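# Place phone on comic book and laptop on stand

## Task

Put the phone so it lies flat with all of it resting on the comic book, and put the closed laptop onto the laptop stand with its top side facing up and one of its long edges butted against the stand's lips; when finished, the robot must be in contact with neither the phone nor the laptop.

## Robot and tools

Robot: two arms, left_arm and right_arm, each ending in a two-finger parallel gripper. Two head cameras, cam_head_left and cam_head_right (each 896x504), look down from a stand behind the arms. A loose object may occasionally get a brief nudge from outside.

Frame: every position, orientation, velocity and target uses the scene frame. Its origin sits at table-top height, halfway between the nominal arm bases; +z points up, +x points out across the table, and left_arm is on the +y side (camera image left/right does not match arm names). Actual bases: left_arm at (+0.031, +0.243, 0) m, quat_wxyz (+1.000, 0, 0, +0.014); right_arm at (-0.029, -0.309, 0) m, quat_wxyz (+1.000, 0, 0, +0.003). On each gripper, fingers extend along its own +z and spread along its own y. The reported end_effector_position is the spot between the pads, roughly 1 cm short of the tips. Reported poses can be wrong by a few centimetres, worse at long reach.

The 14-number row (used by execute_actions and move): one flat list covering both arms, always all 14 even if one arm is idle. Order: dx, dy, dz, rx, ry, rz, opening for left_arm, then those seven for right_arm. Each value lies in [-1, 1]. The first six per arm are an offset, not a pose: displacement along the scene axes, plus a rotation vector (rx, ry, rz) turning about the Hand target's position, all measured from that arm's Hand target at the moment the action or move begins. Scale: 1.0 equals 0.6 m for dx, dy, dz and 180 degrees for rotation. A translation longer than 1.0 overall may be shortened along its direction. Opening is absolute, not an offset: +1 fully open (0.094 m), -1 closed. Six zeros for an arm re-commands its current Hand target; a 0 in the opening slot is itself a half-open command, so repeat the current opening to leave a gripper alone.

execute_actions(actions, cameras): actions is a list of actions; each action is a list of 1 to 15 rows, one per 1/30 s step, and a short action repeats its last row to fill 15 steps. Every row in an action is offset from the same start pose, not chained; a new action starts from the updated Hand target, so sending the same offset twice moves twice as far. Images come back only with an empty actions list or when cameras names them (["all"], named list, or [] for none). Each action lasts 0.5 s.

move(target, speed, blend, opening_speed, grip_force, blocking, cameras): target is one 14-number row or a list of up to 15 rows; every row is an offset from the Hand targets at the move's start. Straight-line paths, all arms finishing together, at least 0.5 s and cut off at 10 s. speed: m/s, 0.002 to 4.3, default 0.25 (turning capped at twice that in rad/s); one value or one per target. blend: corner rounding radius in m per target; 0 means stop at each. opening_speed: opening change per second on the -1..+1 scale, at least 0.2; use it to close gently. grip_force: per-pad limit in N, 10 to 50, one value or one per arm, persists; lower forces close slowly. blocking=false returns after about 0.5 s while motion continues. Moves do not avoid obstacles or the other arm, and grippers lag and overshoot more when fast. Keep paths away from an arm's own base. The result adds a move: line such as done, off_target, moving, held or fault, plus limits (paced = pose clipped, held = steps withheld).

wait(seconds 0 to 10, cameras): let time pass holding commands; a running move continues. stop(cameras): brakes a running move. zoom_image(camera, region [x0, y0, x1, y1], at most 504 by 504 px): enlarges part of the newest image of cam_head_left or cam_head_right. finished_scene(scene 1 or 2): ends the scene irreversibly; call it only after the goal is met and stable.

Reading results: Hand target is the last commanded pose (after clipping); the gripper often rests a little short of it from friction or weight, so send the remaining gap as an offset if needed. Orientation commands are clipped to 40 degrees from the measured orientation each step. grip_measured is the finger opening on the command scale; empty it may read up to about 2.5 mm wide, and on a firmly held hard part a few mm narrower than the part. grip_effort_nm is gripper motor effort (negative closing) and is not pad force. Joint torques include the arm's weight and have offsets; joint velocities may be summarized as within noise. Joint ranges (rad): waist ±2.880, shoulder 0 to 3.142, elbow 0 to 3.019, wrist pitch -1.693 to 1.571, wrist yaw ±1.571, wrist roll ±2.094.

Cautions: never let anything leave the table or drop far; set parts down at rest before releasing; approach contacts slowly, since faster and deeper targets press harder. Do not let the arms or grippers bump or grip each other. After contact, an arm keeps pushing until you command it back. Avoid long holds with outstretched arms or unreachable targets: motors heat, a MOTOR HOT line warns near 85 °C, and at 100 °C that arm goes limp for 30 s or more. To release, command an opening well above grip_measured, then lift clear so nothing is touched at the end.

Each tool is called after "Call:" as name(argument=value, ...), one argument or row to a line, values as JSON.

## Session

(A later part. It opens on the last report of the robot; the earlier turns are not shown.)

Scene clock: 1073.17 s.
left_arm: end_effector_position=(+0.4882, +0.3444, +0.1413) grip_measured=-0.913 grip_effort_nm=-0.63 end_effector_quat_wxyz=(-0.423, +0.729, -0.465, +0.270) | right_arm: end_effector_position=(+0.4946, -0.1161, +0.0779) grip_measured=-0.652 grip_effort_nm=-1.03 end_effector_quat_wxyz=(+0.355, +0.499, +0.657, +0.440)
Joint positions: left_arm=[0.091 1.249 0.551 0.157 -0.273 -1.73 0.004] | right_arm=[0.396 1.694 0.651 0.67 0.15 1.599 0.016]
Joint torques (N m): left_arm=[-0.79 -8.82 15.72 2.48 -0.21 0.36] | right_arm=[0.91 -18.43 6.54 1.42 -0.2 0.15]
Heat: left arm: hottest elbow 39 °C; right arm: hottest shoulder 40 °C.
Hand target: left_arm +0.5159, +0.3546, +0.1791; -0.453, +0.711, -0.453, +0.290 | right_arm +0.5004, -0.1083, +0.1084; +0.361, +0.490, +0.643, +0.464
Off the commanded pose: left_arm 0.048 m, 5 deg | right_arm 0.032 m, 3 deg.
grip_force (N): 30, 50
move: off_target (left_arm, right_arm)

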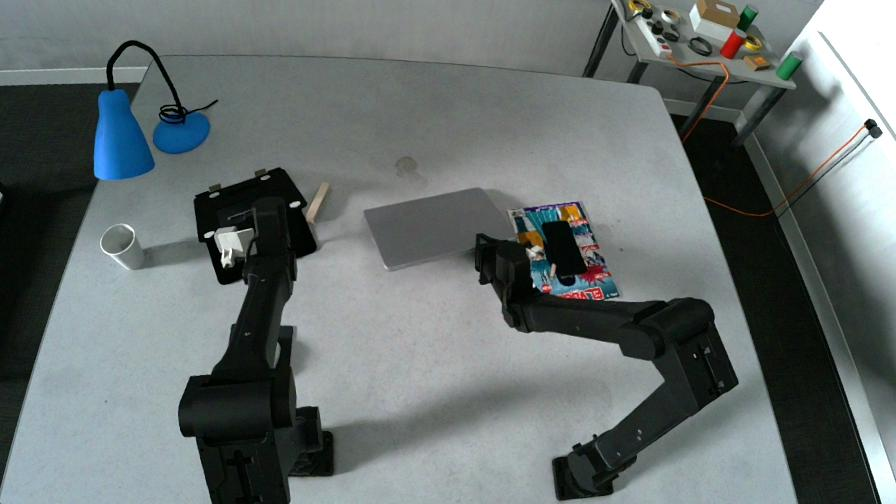

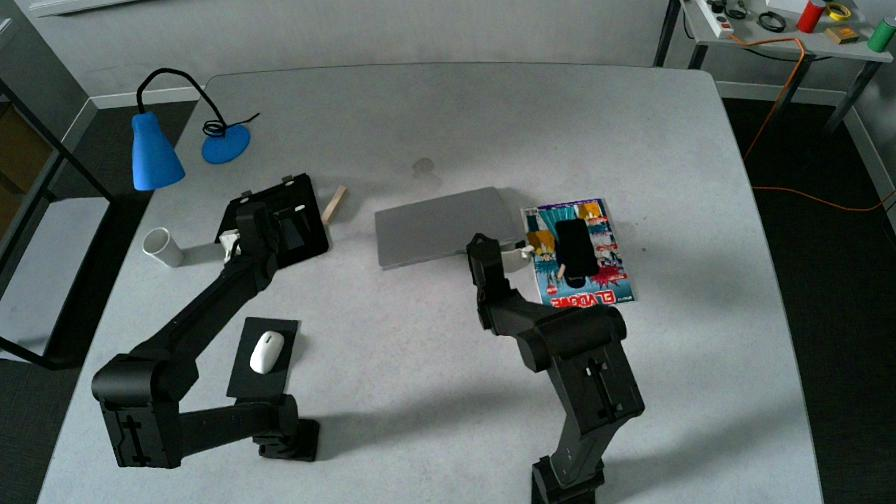

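Call:
move(
  target=[
    [-0.04,-0.07,0,0,0,-0.045,-1,0,0,0,0,0,0,-0.8],
    [-0.075,-0.133,0,0,0,-0.089,-1,0,0,0,0,0,0,-0.8],
  ],
  speed=0.06,
  blend=0.02,
  cameras=["all"],
)

Call:
zoom_image(
  camera="cam_head_left",
  region=[170, 140, 370, 340],
)

Call:
zoom_image(
  camera="cam_head_right",
  region=[190, 140, 390, 340],
)

Scene clock: 1085.73 s.
left_arm: end_effector_position=(+0.4640, +0.2859, +0.1463) grip_measured=-0.917 grip_effort_nm=-0.64 end_effector_quat_wxyz=(-0.387, +0.670, -0.546, +0.323) | right_arm: end_effector_position=(+0.4946, -0.1161, +0.0779) grip_measured=-0.652 grip_effort_nm=-1.04 end_effector_quat_wxyz=(+0.355, +0.499, +0.657, +0.440)
Joint positions: left_arm=[0.024 1.118 0.465 0.133 -0.12 -1.651 0.004] | right_arm=[0.396 1.694 0.651 0.67 0.15 1.599 0.016]
Joint torques (N m): left_arm=[-2.84 -10.75 11.48 2.29 0.16 0.29] | right_arm=[0.85 -18.55 6.57 1.43 -0.21 0.15]
Heat: left arm: hottest elbow 40 °C; right arm: hottest shoulder 40 °C.
Hand target: left_arm +0.4710, +0.2748, +0.1793; -0.408, +0.640, -0.548, +0.350 | right_arm +0.5004, -0.1083, +0.1084; +0.361, +0.490, +0.643, +0.464
Off the commanded pose: left_arm 0.035 m, 5 deg | right_arm 0.032 m, 3 deg.
grip_force (N): 30, 50
move: off_target (left_arm, right_arm)

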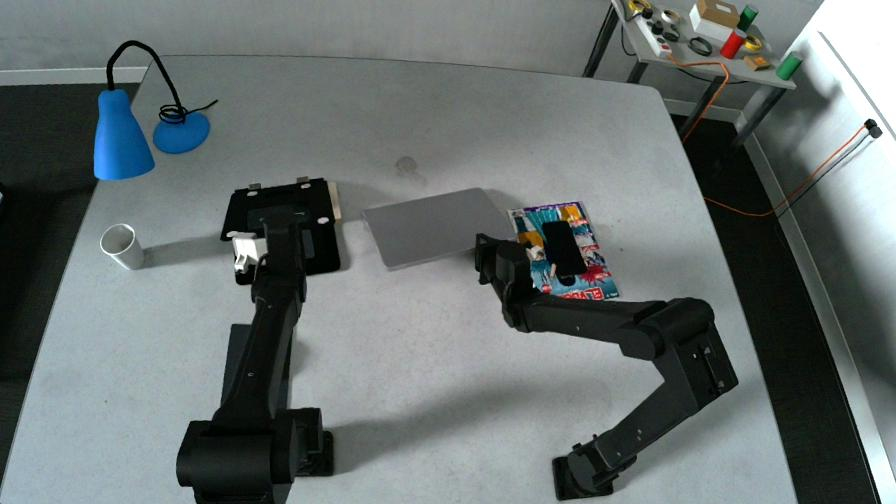

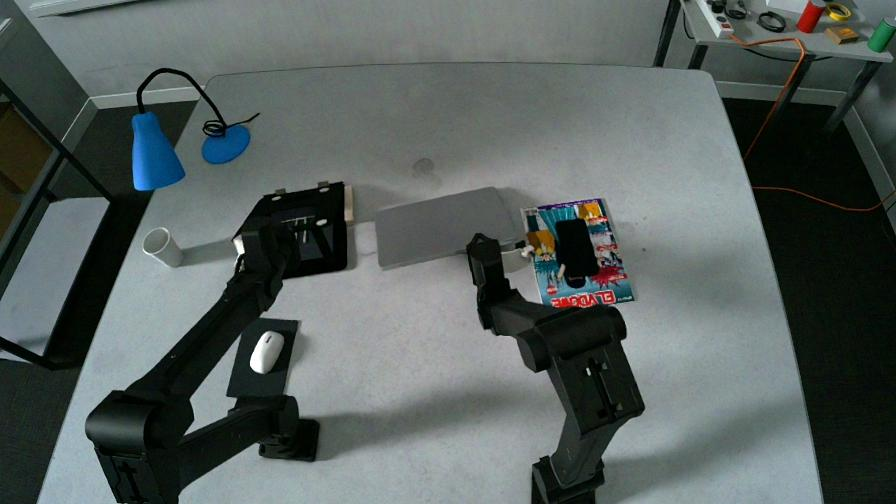

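Scaled by 2.520.

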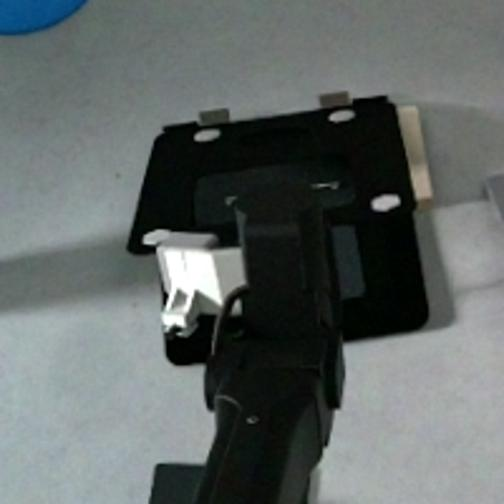

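Scaled by 2.520.

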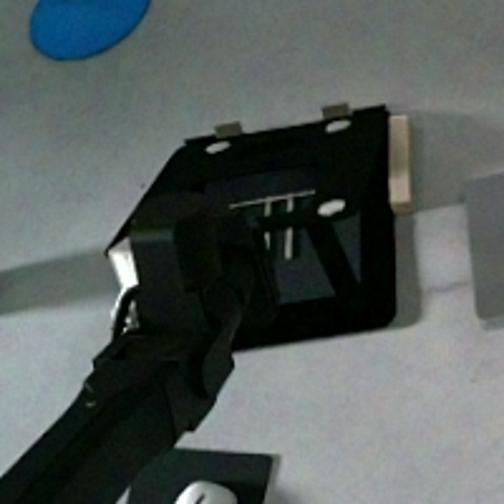

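Call:
move(
  target=[
    [-0.055,-0.065,0,0,0,0,-1,0,0,0,0,0,0,-0.8],
  ],
  speed=0.06,
  cameras=["all"],
)

Call:
zoom_image(
  camera="cam_head_left",
  region=[210, 140, 410, 340],
)

Scene clock: 1089.90 s.
left_arm: end_effector_position=(+0.4316, +0.2439, +0.1472) grip_measured=-0.917 grip_effort_nm=-0.64 end_effector_quat_wxyz=(-0.387, +0.663, -0.554, +0.323) | right_arm: end_effector_position=(+0.4946, -0.1161, +0.0779) grip_measured=-0.652 grip_effort_nm=-1.04 end_effector_quat_wxyz=(+0.355, +0.499, +0.657, +0.440)
Joint positions: left_arm=[-0.129 0.998 0.4 0.065 -0.243 -1.711 0.004] | right_arm=[0.396 1.694 0.651 0.67 0.15 1.599 0.016]
Joint torques (N m): left_arm=[-2.26 -9.88 11.97 2.22 -0.32 0.27] | right_arm=[1.03 -18.43 6.54 1.44 -0.21 0.15]
Heat: left arm: hottest elbow 40 °C; right arm: hottest shoulder 40 °C.
Hand target: left_arm +0.4379, +0.2358, +0.1791; -0.408, +0.640, -0.548, +0.350 | right_arm +0.5004, -0.1083, +0.1084; +0.361, +0.490, +0.643, +0.464
Off the commanded pose: left_arm 0.034 m, 5 deg | right_arm 0.032 m, 3 deg.
grip_force (N): 30, 50
move: off_target (left_arm, right_arm)

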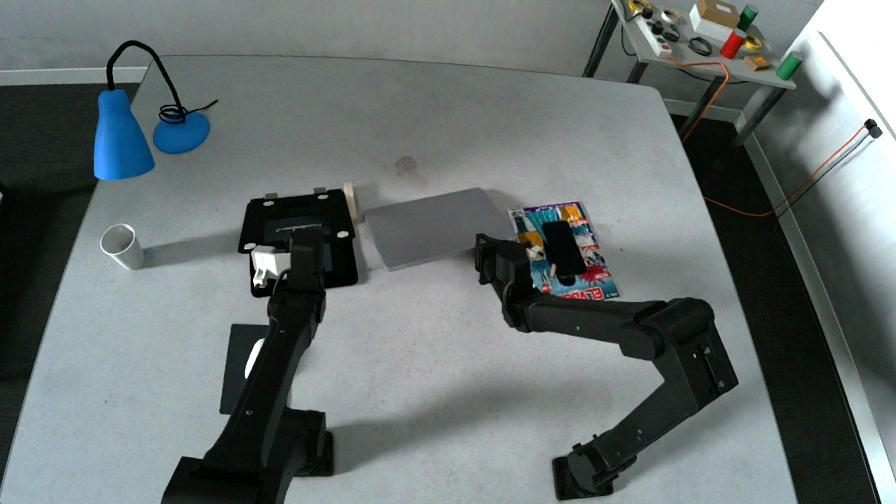

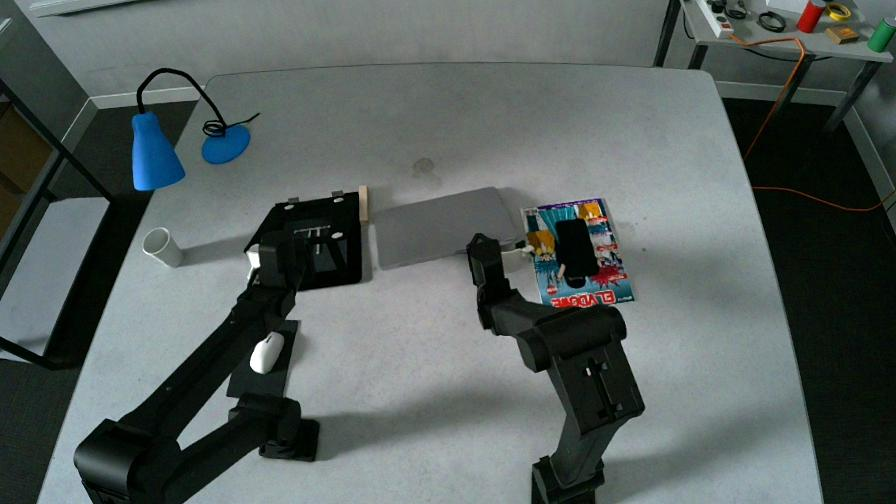

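Scaled by 2.520.

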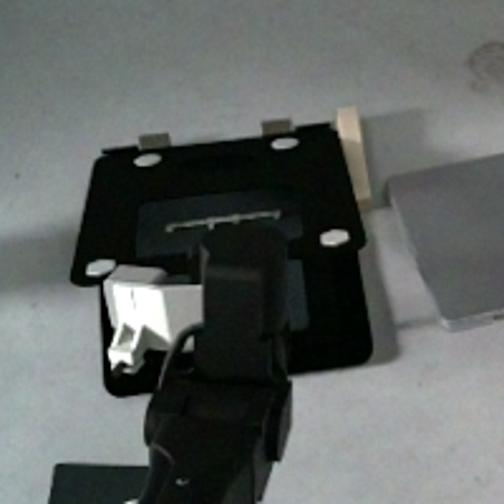

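Call:
move(
  target=[
    [-0.01,0,-0.03,0,0,0,0.2,0,0,0,0,0,0,-0.8],
  ],
  speed=0.06,
  opening_speed=0.4,
)

Call:
move(
  target=[
    [-0.17,-0.03,0.11,0,0,0,0.2,0,0,0,0,0,0,-0.8],
  ],
  speed=0.12,
  cameras=["all"],
)

Call:
zoom_image(
  camera="cam_head_left",
  region=[210, 140, 410, 340],
)

Call:
zoom_image(
  camera="cam_head_right",
  region=[210, 140, 410, 340],
)

Scene clock: 1098.33 s.
left_arm: end_effector_position=(+0.4298, +0.2419, +0.1507) grip_measured=+0.197 grip_effort_nm=0.13 end_effector_quat_wxyz=(-0.400, +0.652, -0.549, +0.336) | right_arm: end_effector_position=(+0.4946, -0.1161, +0.0779) grip_measured=-0.652 grip_effort_nm=-1.03 end_effector_quat_wxyz=(+0.355, +0.499, +0.657, +0.440)
Joint positions: left_arm=[-0.138 0.987 0.375 0.126 -0.25 -1.701 0.056] | right_arm=[0.396 1.694 0.651 0.67 0.15 1.599 0.016]
Joint torques (N m): left_arm=[-2.67 -6.77 10.19 2.56 -0.2 0.15] | right_arm=[0.97 -18.55 6.56 1.43 -0.21 0.15]
Heat: left arm: hottest elbow 39 °C; right arm: hottest shoulder 40 °C.
Hand target: left_arm +0.4319, +0.2358, +0.1610; -0.408, +0.641, -0.548, +0.350 | right_arm +0.5004, -0.1083, +0.1084; +0.361, +0.490, +0.643, +0.464
Off the commanded pose: left_arm 0.012 m, 2 deg | right_arm 0.032 m, 3 deg.
grip_force (N): 30, 50
move: off_target (left_arm, right_arm)

Scene clock: 1100.23 s.
left_arm: end_effector_position=(+0.3290, +0.2224, +0.2111) grip_measured=+0.198 grip_effort_nm=0.11 end_effector_quat_wxyz=(-0.407, +0.644, -0.553, +0.336) | right_arm: end_effector_position=(+0.4946, -0.1161, +0.0779) grip_measured=-0.652 grip_effort_nm=-1.04 end_effector_quat_wxyz=(+0.355, +0.499, +0.657, +0.440)
Joint positions: left_arm=[-0.339 0.431 0.362 -0.439 -0.428 -1.779 0.056] | right_arm=[0.396 1.694 0.651 0.67 0.15 1.599 0.016]
Joint torques (N m): left_arm=[-3.08 -1.44 14.42 1.39 -0.28 0] | right_arm=[0.91 -18.55 6.53 1.44 -0.2 0.15]
Heat: left arm: hottest elbow 39 °C; right arm: hottest shoulder 40 °C.
Hand target: left_arm +0.3300, +0.2178, +0.2271; -0.408, +0.641, -0.548, +0.350 | right_arm +0.5004, -0.1083, +0.1084; +0.361, +0.490, +0.643, +0.464
Off the commanded pose: left_arm 0.017 m, 2 deg | right_arm 0.032 m, 3 deg.
grip_force (N): 30, 50
move: off_target (left_arm, right_arm)

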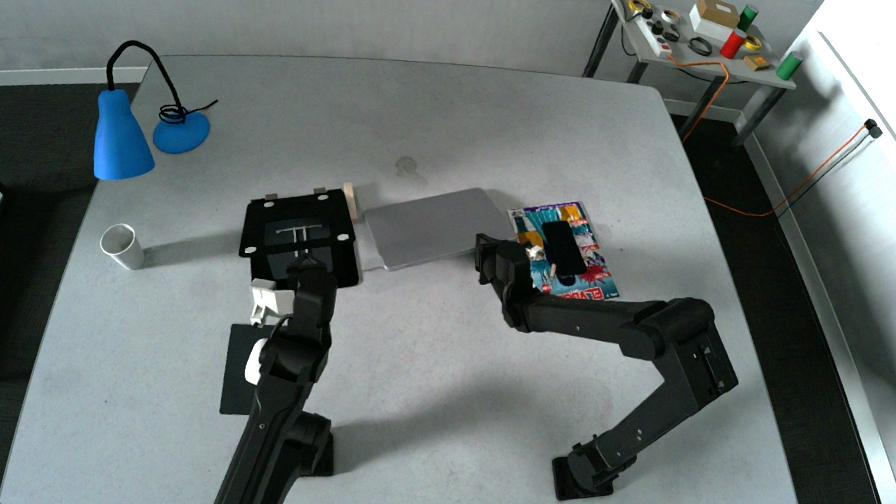

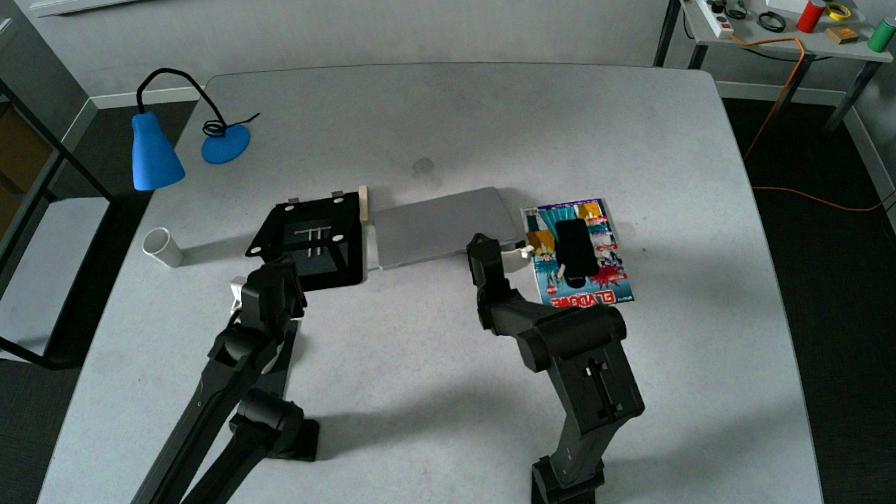

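Scaled by 2.520.

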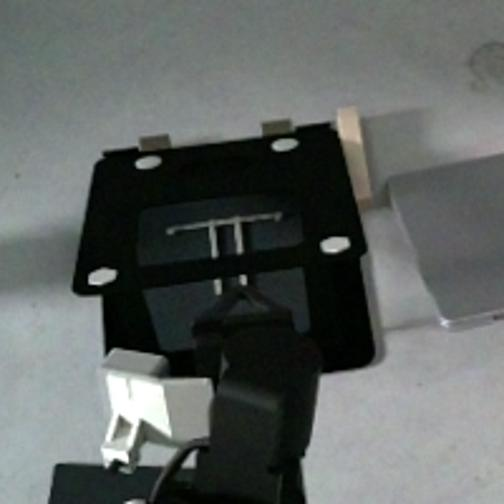

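Scaled by 2.520.

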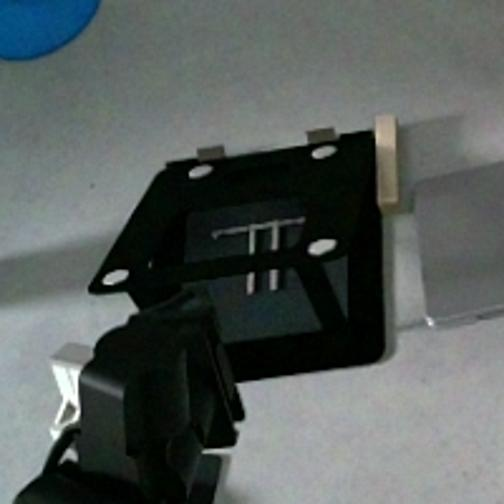

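Call:
move(
  target=[
    [0.05,-0.30,-0.05,0.0144,-0.0647,0.0058,0.6,0,0,0,0,0,0,-0.8],
    [0.09,-0.35,-0.23,0.0144,-0.0647,0.0058,0.6,0,0,0,0,0,0,-0.8],
  ],
  speed=0.2,
  blend=0.02,
  cameras=["all"],
)

Call:
zoom_image(
  camera="cam_head_left",
  region=[370, 140, 570, 340],
)

Call:
zoom_image(
  camera="cam_head_right",
  region=[350, 140, 550, 340],
)

Scene clock: 1119.67 s.
left_arm: end_effector_position=(+0.3710, +0.0218, +0.0782) grip_measured=+0.598 grip_effort_nm=0.13 end_effector_quat_wxyz=(-0.481, +0.594, -0.520, +0.381) | right_arm: end_effector_position=(+0.4946, -0.1161, +0.0779) grip_measured=-0.652 grip_effort_nm=-1.04 end_effector_quat_wxyz=(+0.355, +0.499, +0.657, +0.440)
Joint positions: left_arm=[-0.991 1.567 0.413 0.604 -1.08 -2.019 0.075] | right_arm=[0.396 1.694 0.651 0.67 0.15 1.599 0.016]
Joint torques (N m): left_arm=[-1.61 -10.11 9.55 2.17 -0.43 0.17] | right_arm=[0.97 -18.55 6.54 1.42 -0.2 0.16]
Motor temperatures (°C): left_arm=[22 26 38 24 27 24 28] | right_arm=[26 40 38 25 24 24 29]
Heat: left arm: hottest elbow 38 °C; right arm: hottest shoulder 40 °C.
Hand target: left_arm +0.3840, +0.0078, +0.0891; -0.479, +0.597, -0.506, +0.397 | right_arm +0.5004, -0.1083, +0.1084; +0.361, +0.490, +0.643, +0.464
Off the commanded pose: left_arm 0.022 m, 3 deg | right_arm 0.032 m, 3 deg.
grip_force (N): 30, 50
move: off_target (left_arm, right_arm)

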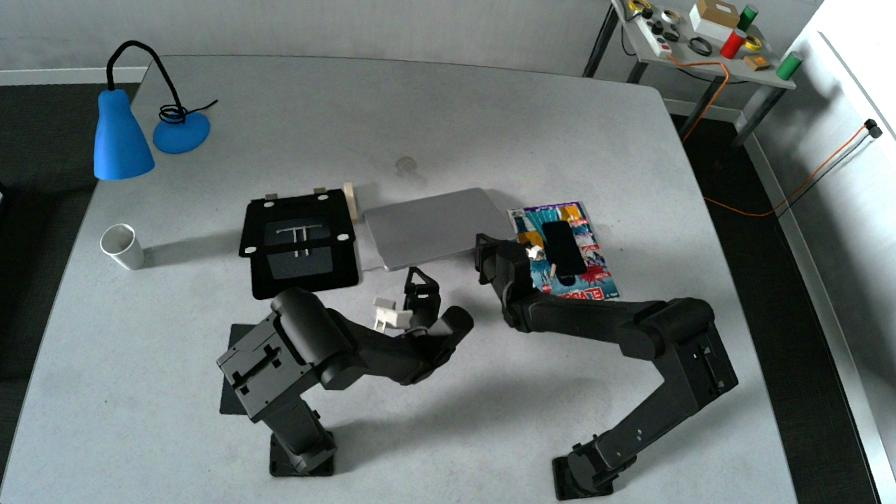

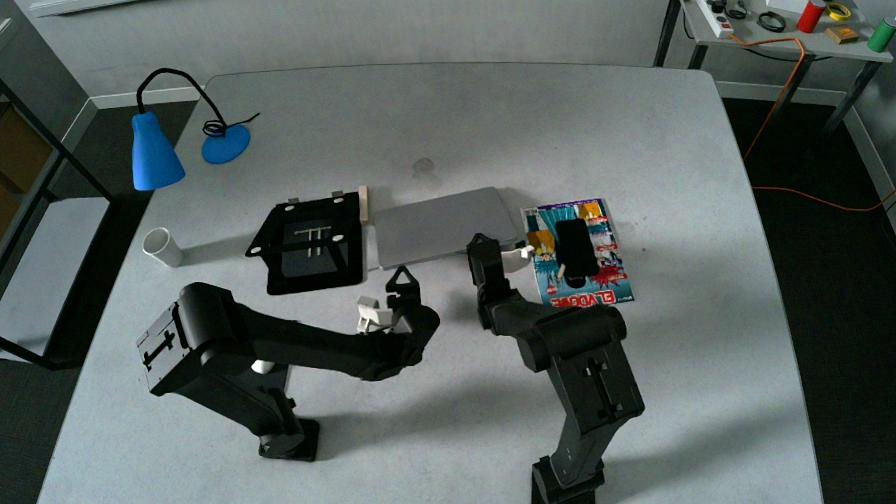

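Scaled by 2.520.

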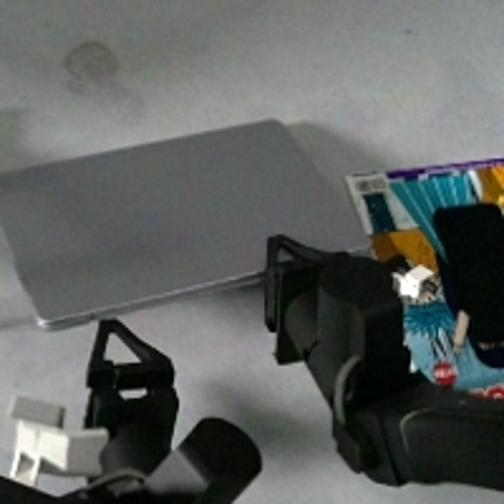

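Scaled by 2.520.

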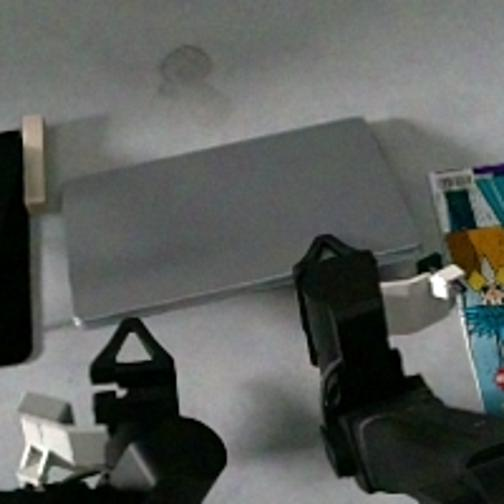

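Call:
move(
  target=[
    [0.165,0.02,-0.02,0,0,0,0.6,0,0,0,0,0,0,-0.8],
  ],
  speed=0.08,
  cameras=["all"],
)

Call:
zoom_image(
  camera="cam_head_left",
  region=[370, 140, 570, 340],
)

Call:
zoom_image(
  camera="cam_head_right",
  region=[350, 140, 550, 340],
)

Scene clock: 1125.47 s.
left_arm: end_effector_position=(+0.4656, +0.0273, +0.0660) grip_measured=+0.598 grip_effort_nm=0.13 end_effector_quat_wxyz=(-0.477, +0.596, -0.521, +0.382) | right_arm: end_effector_position=(+0.4946, -0.1161, +0.0779) grip_measured=-0.652 grip_effort_nm=-1.04 end_effector_quat_wxyz=(+0.355, +0.499, +0.657, +0.440)
Joint positions: left_arm=[-0.766 1.735 0.554 0.775 -0.872 -1.846 0.075] | right_arm=[0.396 1.694 0.651 0.67 0.15 1.599 0.016]
Joint torques (N m): left_arm=[-0.67 -11.63 9.33 2.15 -0.2 0.17] | right_arm=[0.97 -18.49 6.53 1.43 -0.21 0.15]
Heat: left arm: hottest elbow 38 °C; right arm: hottest shoulder 40 °C.
Hand target: left_arm +0.4829, +0.0199, +0.0770; -0.479, +0.597, -0.506, +0.397 | right_arm +0.5004, -0.1083, +0.1084; +0.361, +0.490, +0.643, +0.464
Off the commanded pose: left_arm 0.022 m, 3 deg | right_arm 0.032 m, 3 deg.
grip_force (N): 30, 50
move: off_target (left_arm, right_arm)

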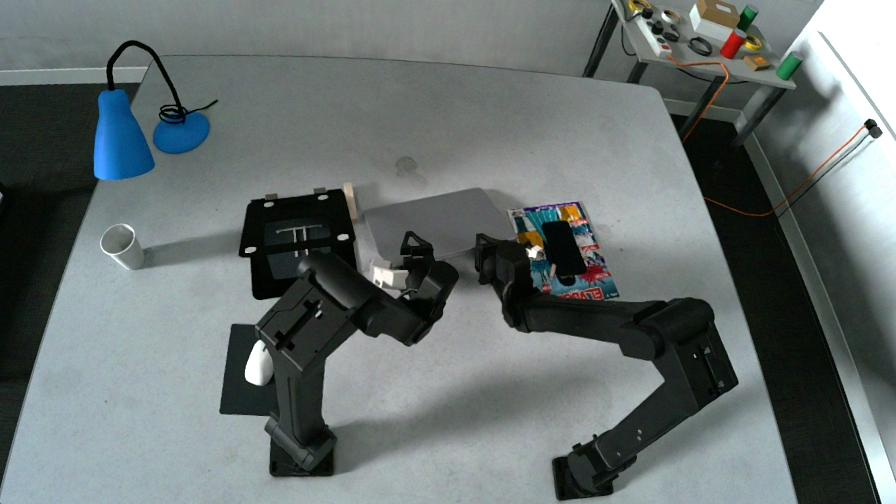

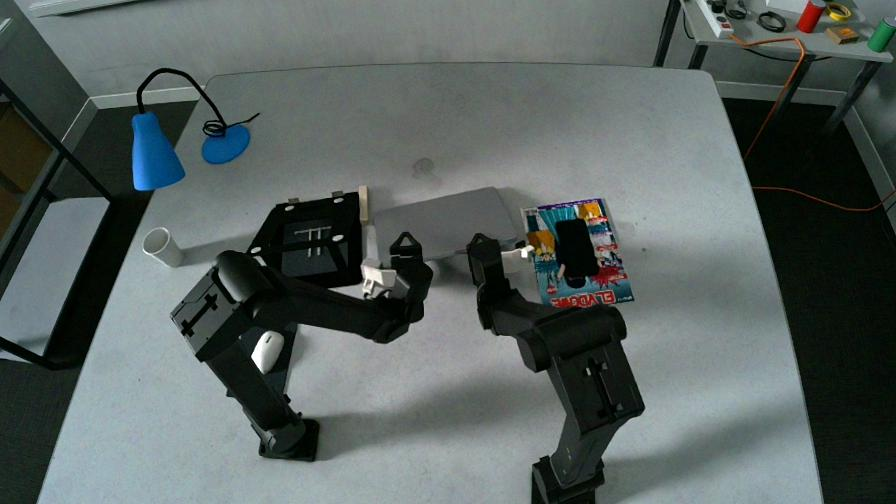

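Scaled by 2.520.

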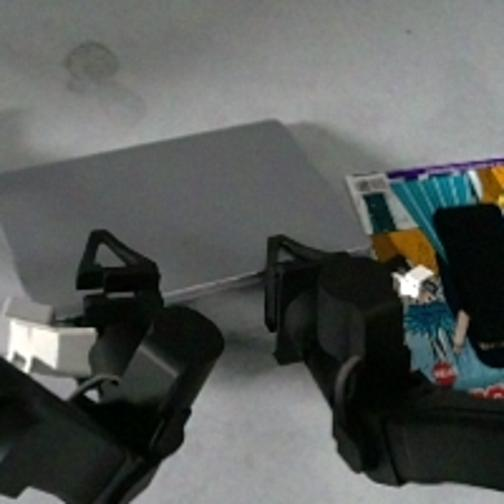

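Scaled by 2.520.

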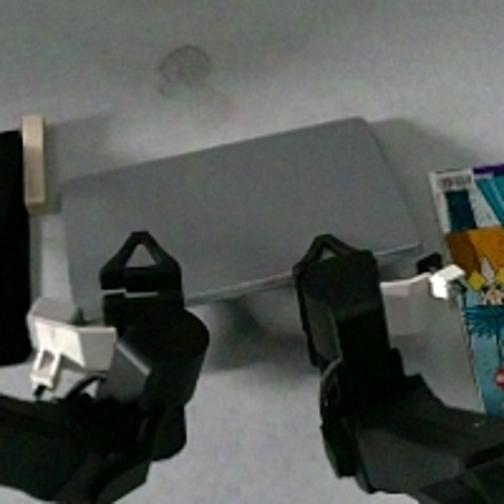

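Call:
move(
  target=[
    [0.0,0.0,0,0,0,0,-0.8,0,0,0,0,0,0,-0.8],
  ],
  speed=0.06,
  opening_speed=0.4,
  grip_force=50,
)

Call:
move(
  target=[
    [0,-0.0,0.08,0,0,0,-0.8,0,0,0.02,0,0,0,-0.8],
    [0,0,0.22,0,0,0,-0.8,0,0,0.16,0,0,0,-0.8],
  ],
  speed=0.08,
  cameras=["all"],
)

Call:
zoom_image(
  camera="cam_head_left",
  region=[370, 140, 570, 340],
)

Call:
zoom_image(
  camera="cam_head_right",
  region=[350, 140, 550, 340],
)

Scene clock: 1135.47 s.
left_arm: end_effector_position=(+0.4659, +0.0273, +0.0641) grip_measured=-0.609 grip_effort_nm=-0.99 end_effector_quat_wxyz=(-0.463, +0.612, -0.504, +0.396) | right_arm: end_effector_position=(+0.4939, -0.1163, +0.0761) grip_measured=-0.651 grip_effort_nm=-1.04 end_effector_quat_wxyz=(+0.353, +0.502, +0.658, +0.438)
Joint positions: left_arm=[-0.765 1.741 0.554 0.778 -0.868 -1.909 0.018] | right_arm=[0.396 1.694 0.651 0.662 0.149 1.603 0.016]
Joint torques (N m): left_arm=[0.03 -12.86 9.4 1.91 -0.31 0.77] | right_arm=[0.97 -18.49 6.5 1.65 -0.17 0.11]
Heat: left arm: hottest elbow 38 °C; right arm: hottest shoulder 40 °C.
Hand target: left_arm +0.4830, +0.0199, +0.0772; -0.479, +0.597, -0.505, +0.397 | right_arm +0.5004, -0.1084, +0.1084; +0.361, +0.490, +0.643, +0.464
Off the commanded pose: left_arm 0.023 m, 3 deg | right_arm 0.034 m, 4 deg.
move: off_target (left_arm, right_arm)

Scene clock: 1138.20 s.
left_arm: end_effector_position=(+0.4510, +0.0318, +0.1357) grip_measured=-0.614 grip_effort_nm=-1.00 end_effector_quat_wxyz=(-0.450, +0.608, -0.548, +0.357) | right_arm: end_effector_position=(+0.4721, -0.1158, +0.1343) grip_measured=-0.651 grip_effort_nm=-1.03 end_effector_quat_wxyz=(+0.316, +0.533, +0.657, +0.430)
Joint positions: left_arm=[-0.771 1.417 0.585 0.299 -0.836 -1.92 0.018] | right_arm=[0.411 1.459 0.665 0.344 0.146 1.689 0.016]
Joint torques (N m): left_arm=[-0.38 -15.62 17.02 2.09 -1.8 0.81] | right_arm=[-0.03 -17.85 12.53 1.72 0.26 -0.64]
Heat: left arm: hottest elbow 38 °C; right arm: hottest shoulder 40 °C.
Hand target: left_arm +0.4829, +0.0198, +0.2091; -0.479, +0.597, -0.506, +0.397 | right_arm +0.5004, -0.1085, +0.2043; +0.361, +0.490, +0.643, +0.464
Off the commanded pose: left_arm 0.081 m, 8 deg | right_arm 0.076 m, 8 deg.
move: off_target (left_arm, right_arm)

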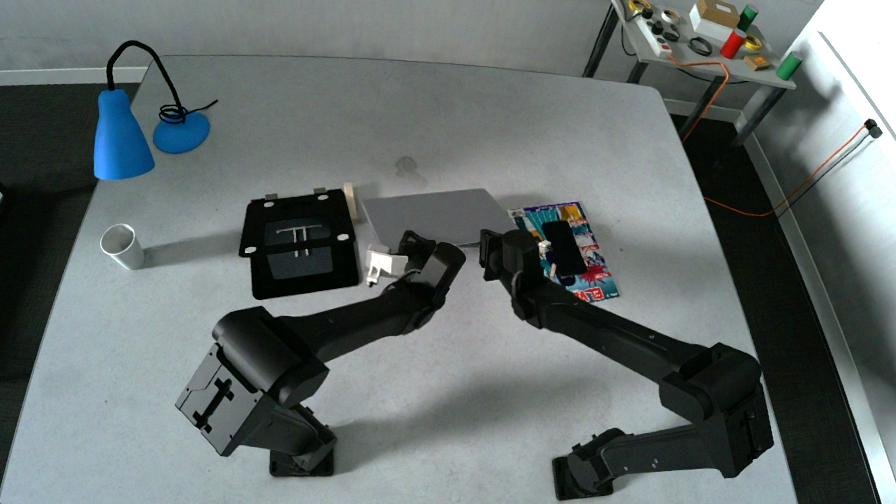

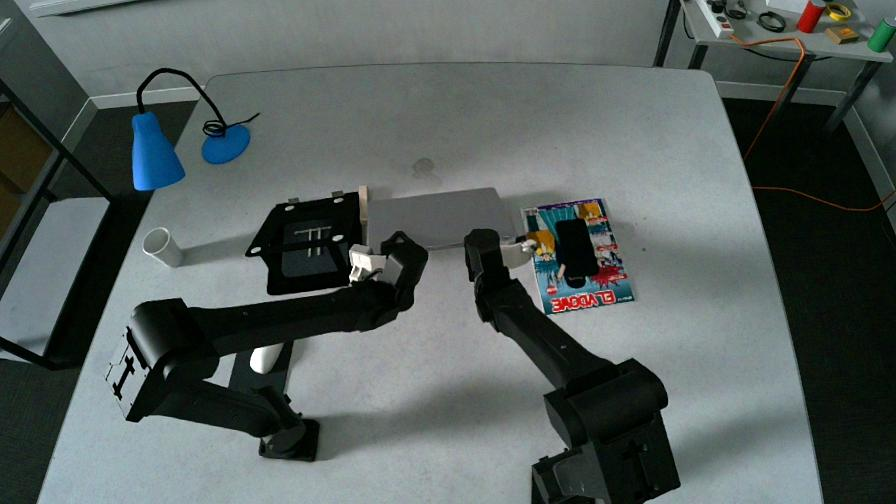

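Scaled by 2.520.

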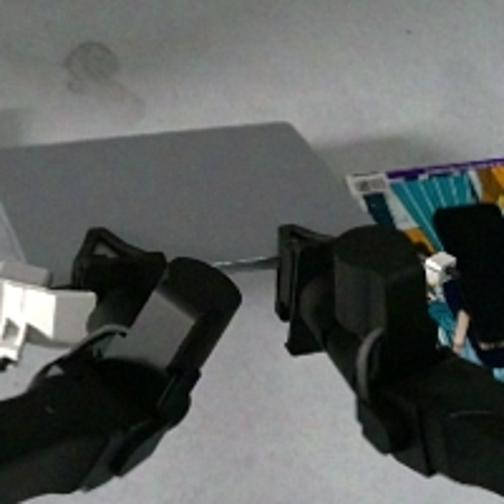

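Scaled by 2.520.

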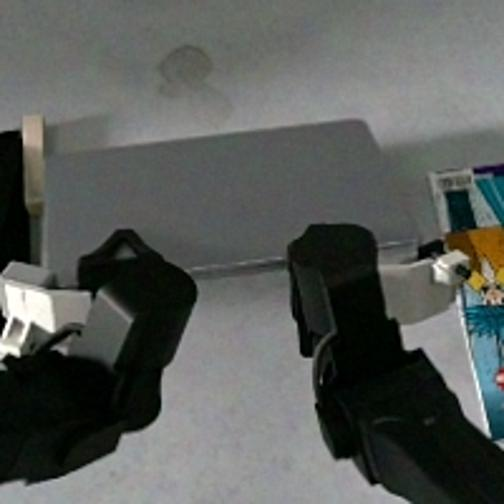

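Call:
move(
  target=[
    [0.01,-0.02,0.15,0,0,0,-0.8,0.01,-0.02,0.15,0,0,0,-0.8],
  ],
  speed=0.08,
  cameras=["all"],
)

Call:
zoom_image(
  camera="cam_head_left",
  region=[210, 110, 570, 340],
)

Call:
zoom_image(
  camera="cam_head_right",
  region=[210, 110, 570, 340],
)

Scene clock: 1143.53 s.
left_arm: end_effector_position=(+0.4586, +0.0220, +0.2079) grip_measured=-0.615 grip_effort_nm=-1.01 end_effector_quat_wxyz=(-0.450, +0.611, -0.551, +0.348) | right_arm: end_effector_position=(+0.4789, -0.1248, +0.2047) grip_measured=-0.651 grip_effort_nm=-1.04 end_effector_quat_wxyz=(+0.309, +0.542, +0.657, +0.423)
Joint positions: left_arm=[-0.778 1.286 0.722 0 -0.847 -1.938 0.018] | right_arm=[0.384 1.318 0.776 0.069 0.125 1.693 0.016]
Joint torques (N m): left_arm=[-1.14 -14.74 21.45 2.15 -1.94 0.87] | right_arm=[-0.26 -17.38 15.66 1.39 0.04 -0.77]
Heat: left arm: hottest elbow 39 °C; right arm: hottest elbow 40 °C.
Hand target: left_arm +0.4891, +0.0079, +0.2991; -0.479, +0.597, -0.506, +0.397 | right_arm +0.5063, -0.1203, +0.2945; +0.361, +0.490, +0.643, +0.464
Off the commanded pose: left_arm 0.097 m, 9 deg | right_arm 0.094 m, 10 deg.
move: off_target (left_arm, right_arm)

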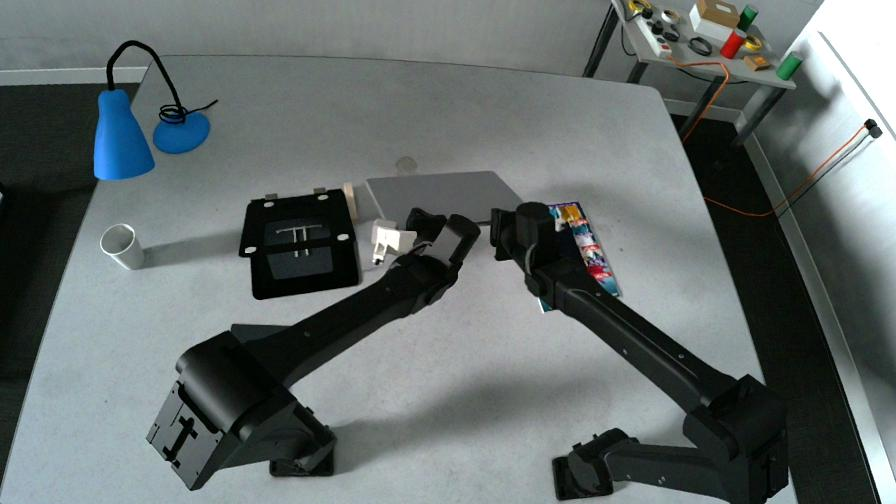

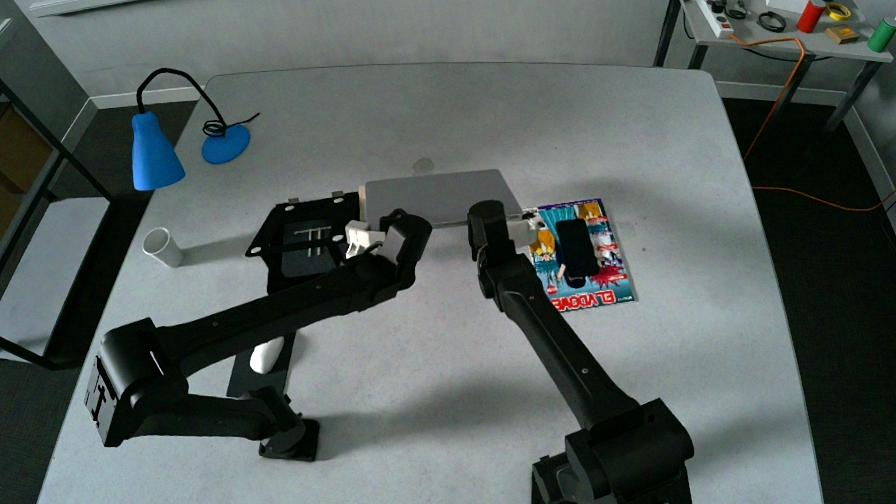

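Scaled by 1.400.

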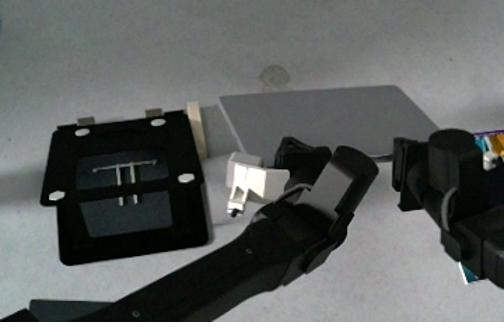

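Scaled by 1.400.

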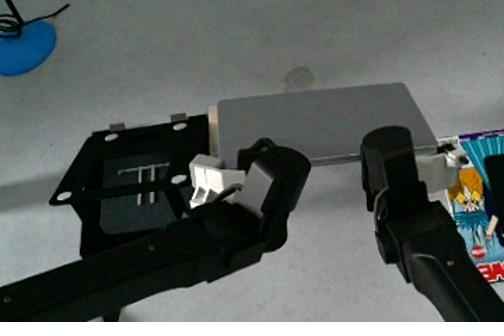

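Call:
move(
  target=[
    [0.0,0.3,0.02,0,0,0.007,-0.8,0.0,0.3,0.04,0,0,0.007,-0.8],
  ],
  speed=0.1,
  cameras=["all"],
)

Call:
zoom_image(
  camera="cam_head_left",
  region=[210, 110, 570, 340],
)

Call:
zoom_image(
  camera="cam_head_right",
  region=[210, 110, 570, 340],
)

Scene clock: 1153.43 s.
left_arm: end_effector_position=(+0.4789, +0.1736, +0.2460) grip_measured=-0.627 grip_effort_nm=-1.01 end_effector_quat_wxyz=(-0.441, +0.623, -0.540, +0.353) | right_arm: end_effector_position=(+0.4944, +0.0298, +0.2481) grip_measured=-0.654 grip_effort_nm=-1.04 end_effector_quat_wxyz=(+0.332, +0.527, +0.654, +0.429)
Joint positions: left_arm=[-0.356 1.034 0.626 -0.008 -0.472 -1.73 0.018] | right_arm=[0.683 1.503 1.071 -0.032 0.412 1.789 0.016]
Joint torques (N m): left_arm=[1.08 -12.63 15.49 3.56 -0.74 0.53] | right_arm=[2.37 -17.96 15.8 1.48 0.21 -0.69]
Motor temperatures (°C): left_arm=[22 27 41 24 31 25 29] | right_arm=[26 38 43 25 24 24 30]
Heat: left arm: hottest elbow 41 °C; right arm: hottest elbow 43 °C.
Hand target: left_arm +0.4890, +0.1878, +0.3113; -0.484, +0.603, -0.499, +0.392 | right_arm +0.5064, +0.0597, +0.3186; +0.356, +0.483, +0.648, +0.468
Off the commanded pose: left_arm 0.067 m, 8 deg | right_arm 0.077 m, 7 deg.
move: off_target (left_arm, right_arm)

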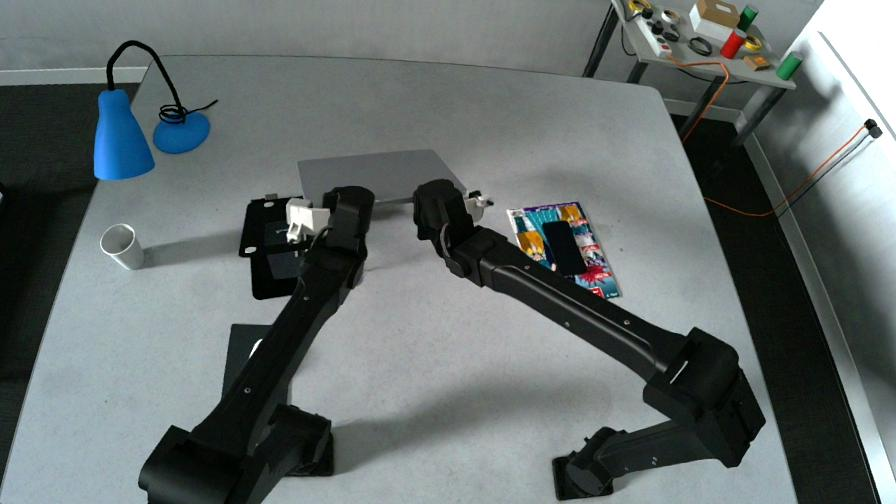

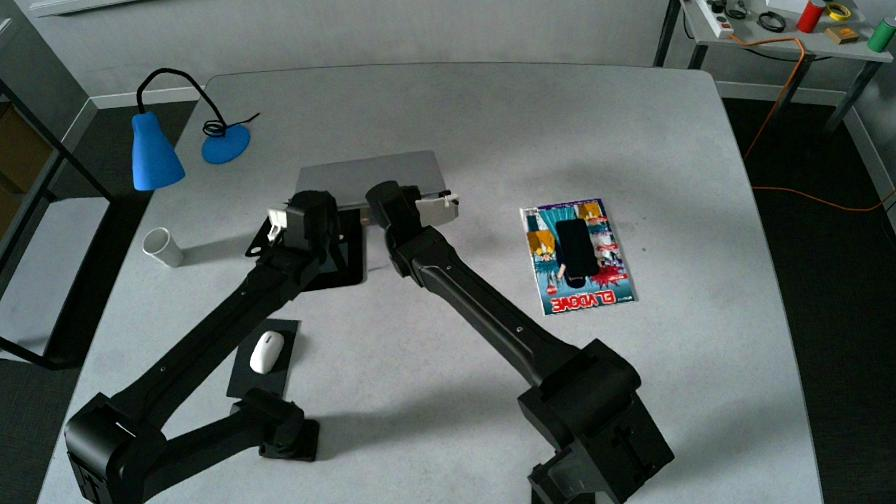

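Scaled by 1.400.

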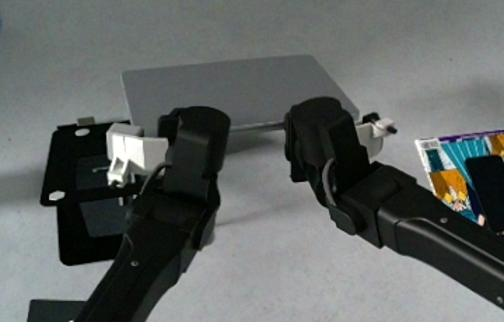

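Scaled by 1.400.

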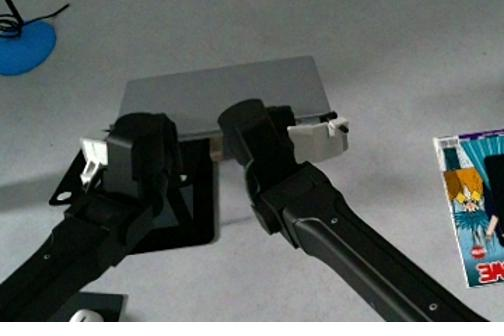

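Call:
move(
  target=[
    [-0.045,0.28,0.0,0,0,0.007,-0.8,-0.04,0.28,0.03,0,0,0.007,-0.8],
  ],
  speed=0.1,
  cameras=["all"],
)

Call:
zoom_image(
  camera="cam_head_left",
  region=[150, 110, 470, 340],
)

Call:
zoom_image(
  camera="cam_head_right",
  region=[150, 110, 470, 340],
)

Scene clock: 1158.77 s.
left_arm: end_effector_position=(+0.4531, +0.3447, +0.2448) grip_measured=-0.631 grip_effort_nm=-1.01 end_effector_quat_wxyz=(-0.430, +0.649, -0.516, +0.358) | right_arm: end_effector_position=(+0.4734, +0.2001, +0.2608) grip_measured=-0.658 grip_effort_nm=-1.04 end_effector_quat_wxyz=(+0.337, +0.499, +0.674, +0.427)
Joint positions: left_arm=[0.229 0.923 0.56 -0.021 0.049 -1.572 0.017] | right_arm=[0.926 1.753 1.427 -0.191 0.599 1.85 0.016]
Joint torques (N m): left_arm=[0.15 -10.46 16.43 3.77 0.08 0.34] | right_arm=[1.67 -22.65 16.72 1.54 0.6 -0.46]
Heat: left arm: hottest elbow 41 °C; right arm: hottest elbow 46 °C.
Hand target: left_arm +0.4620, +0.3559, +0.3112; -0.488, +0.608, -0.492, +0.387 | right_arm +0.4824, +0.2277, +0.3364; +0.351, +0.476, +0.654, +0.472
Off the commanded pose: left_arm 0.068 m, 9 deg | right_arm 0.081 m, 6 deg.
move: off_target (left_arm, right_arm)

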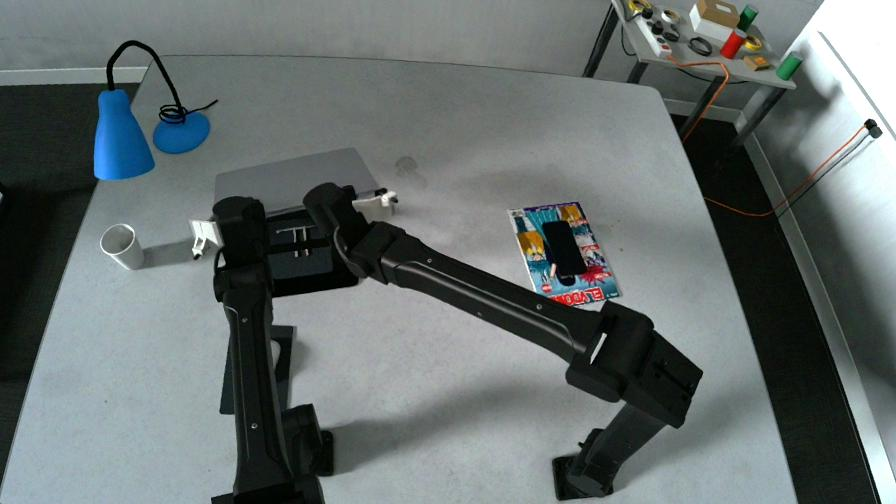

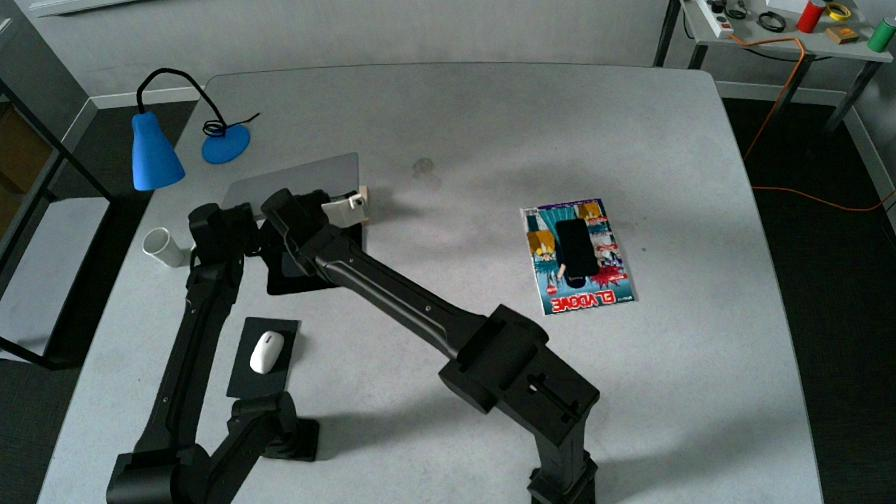

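Scaled by 1.575.

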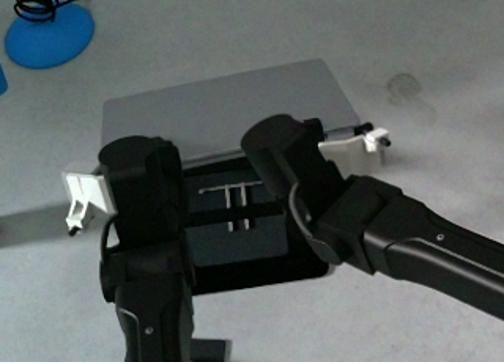

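Scaled by 1.575.

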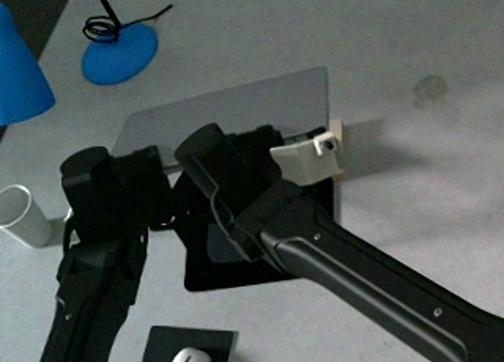

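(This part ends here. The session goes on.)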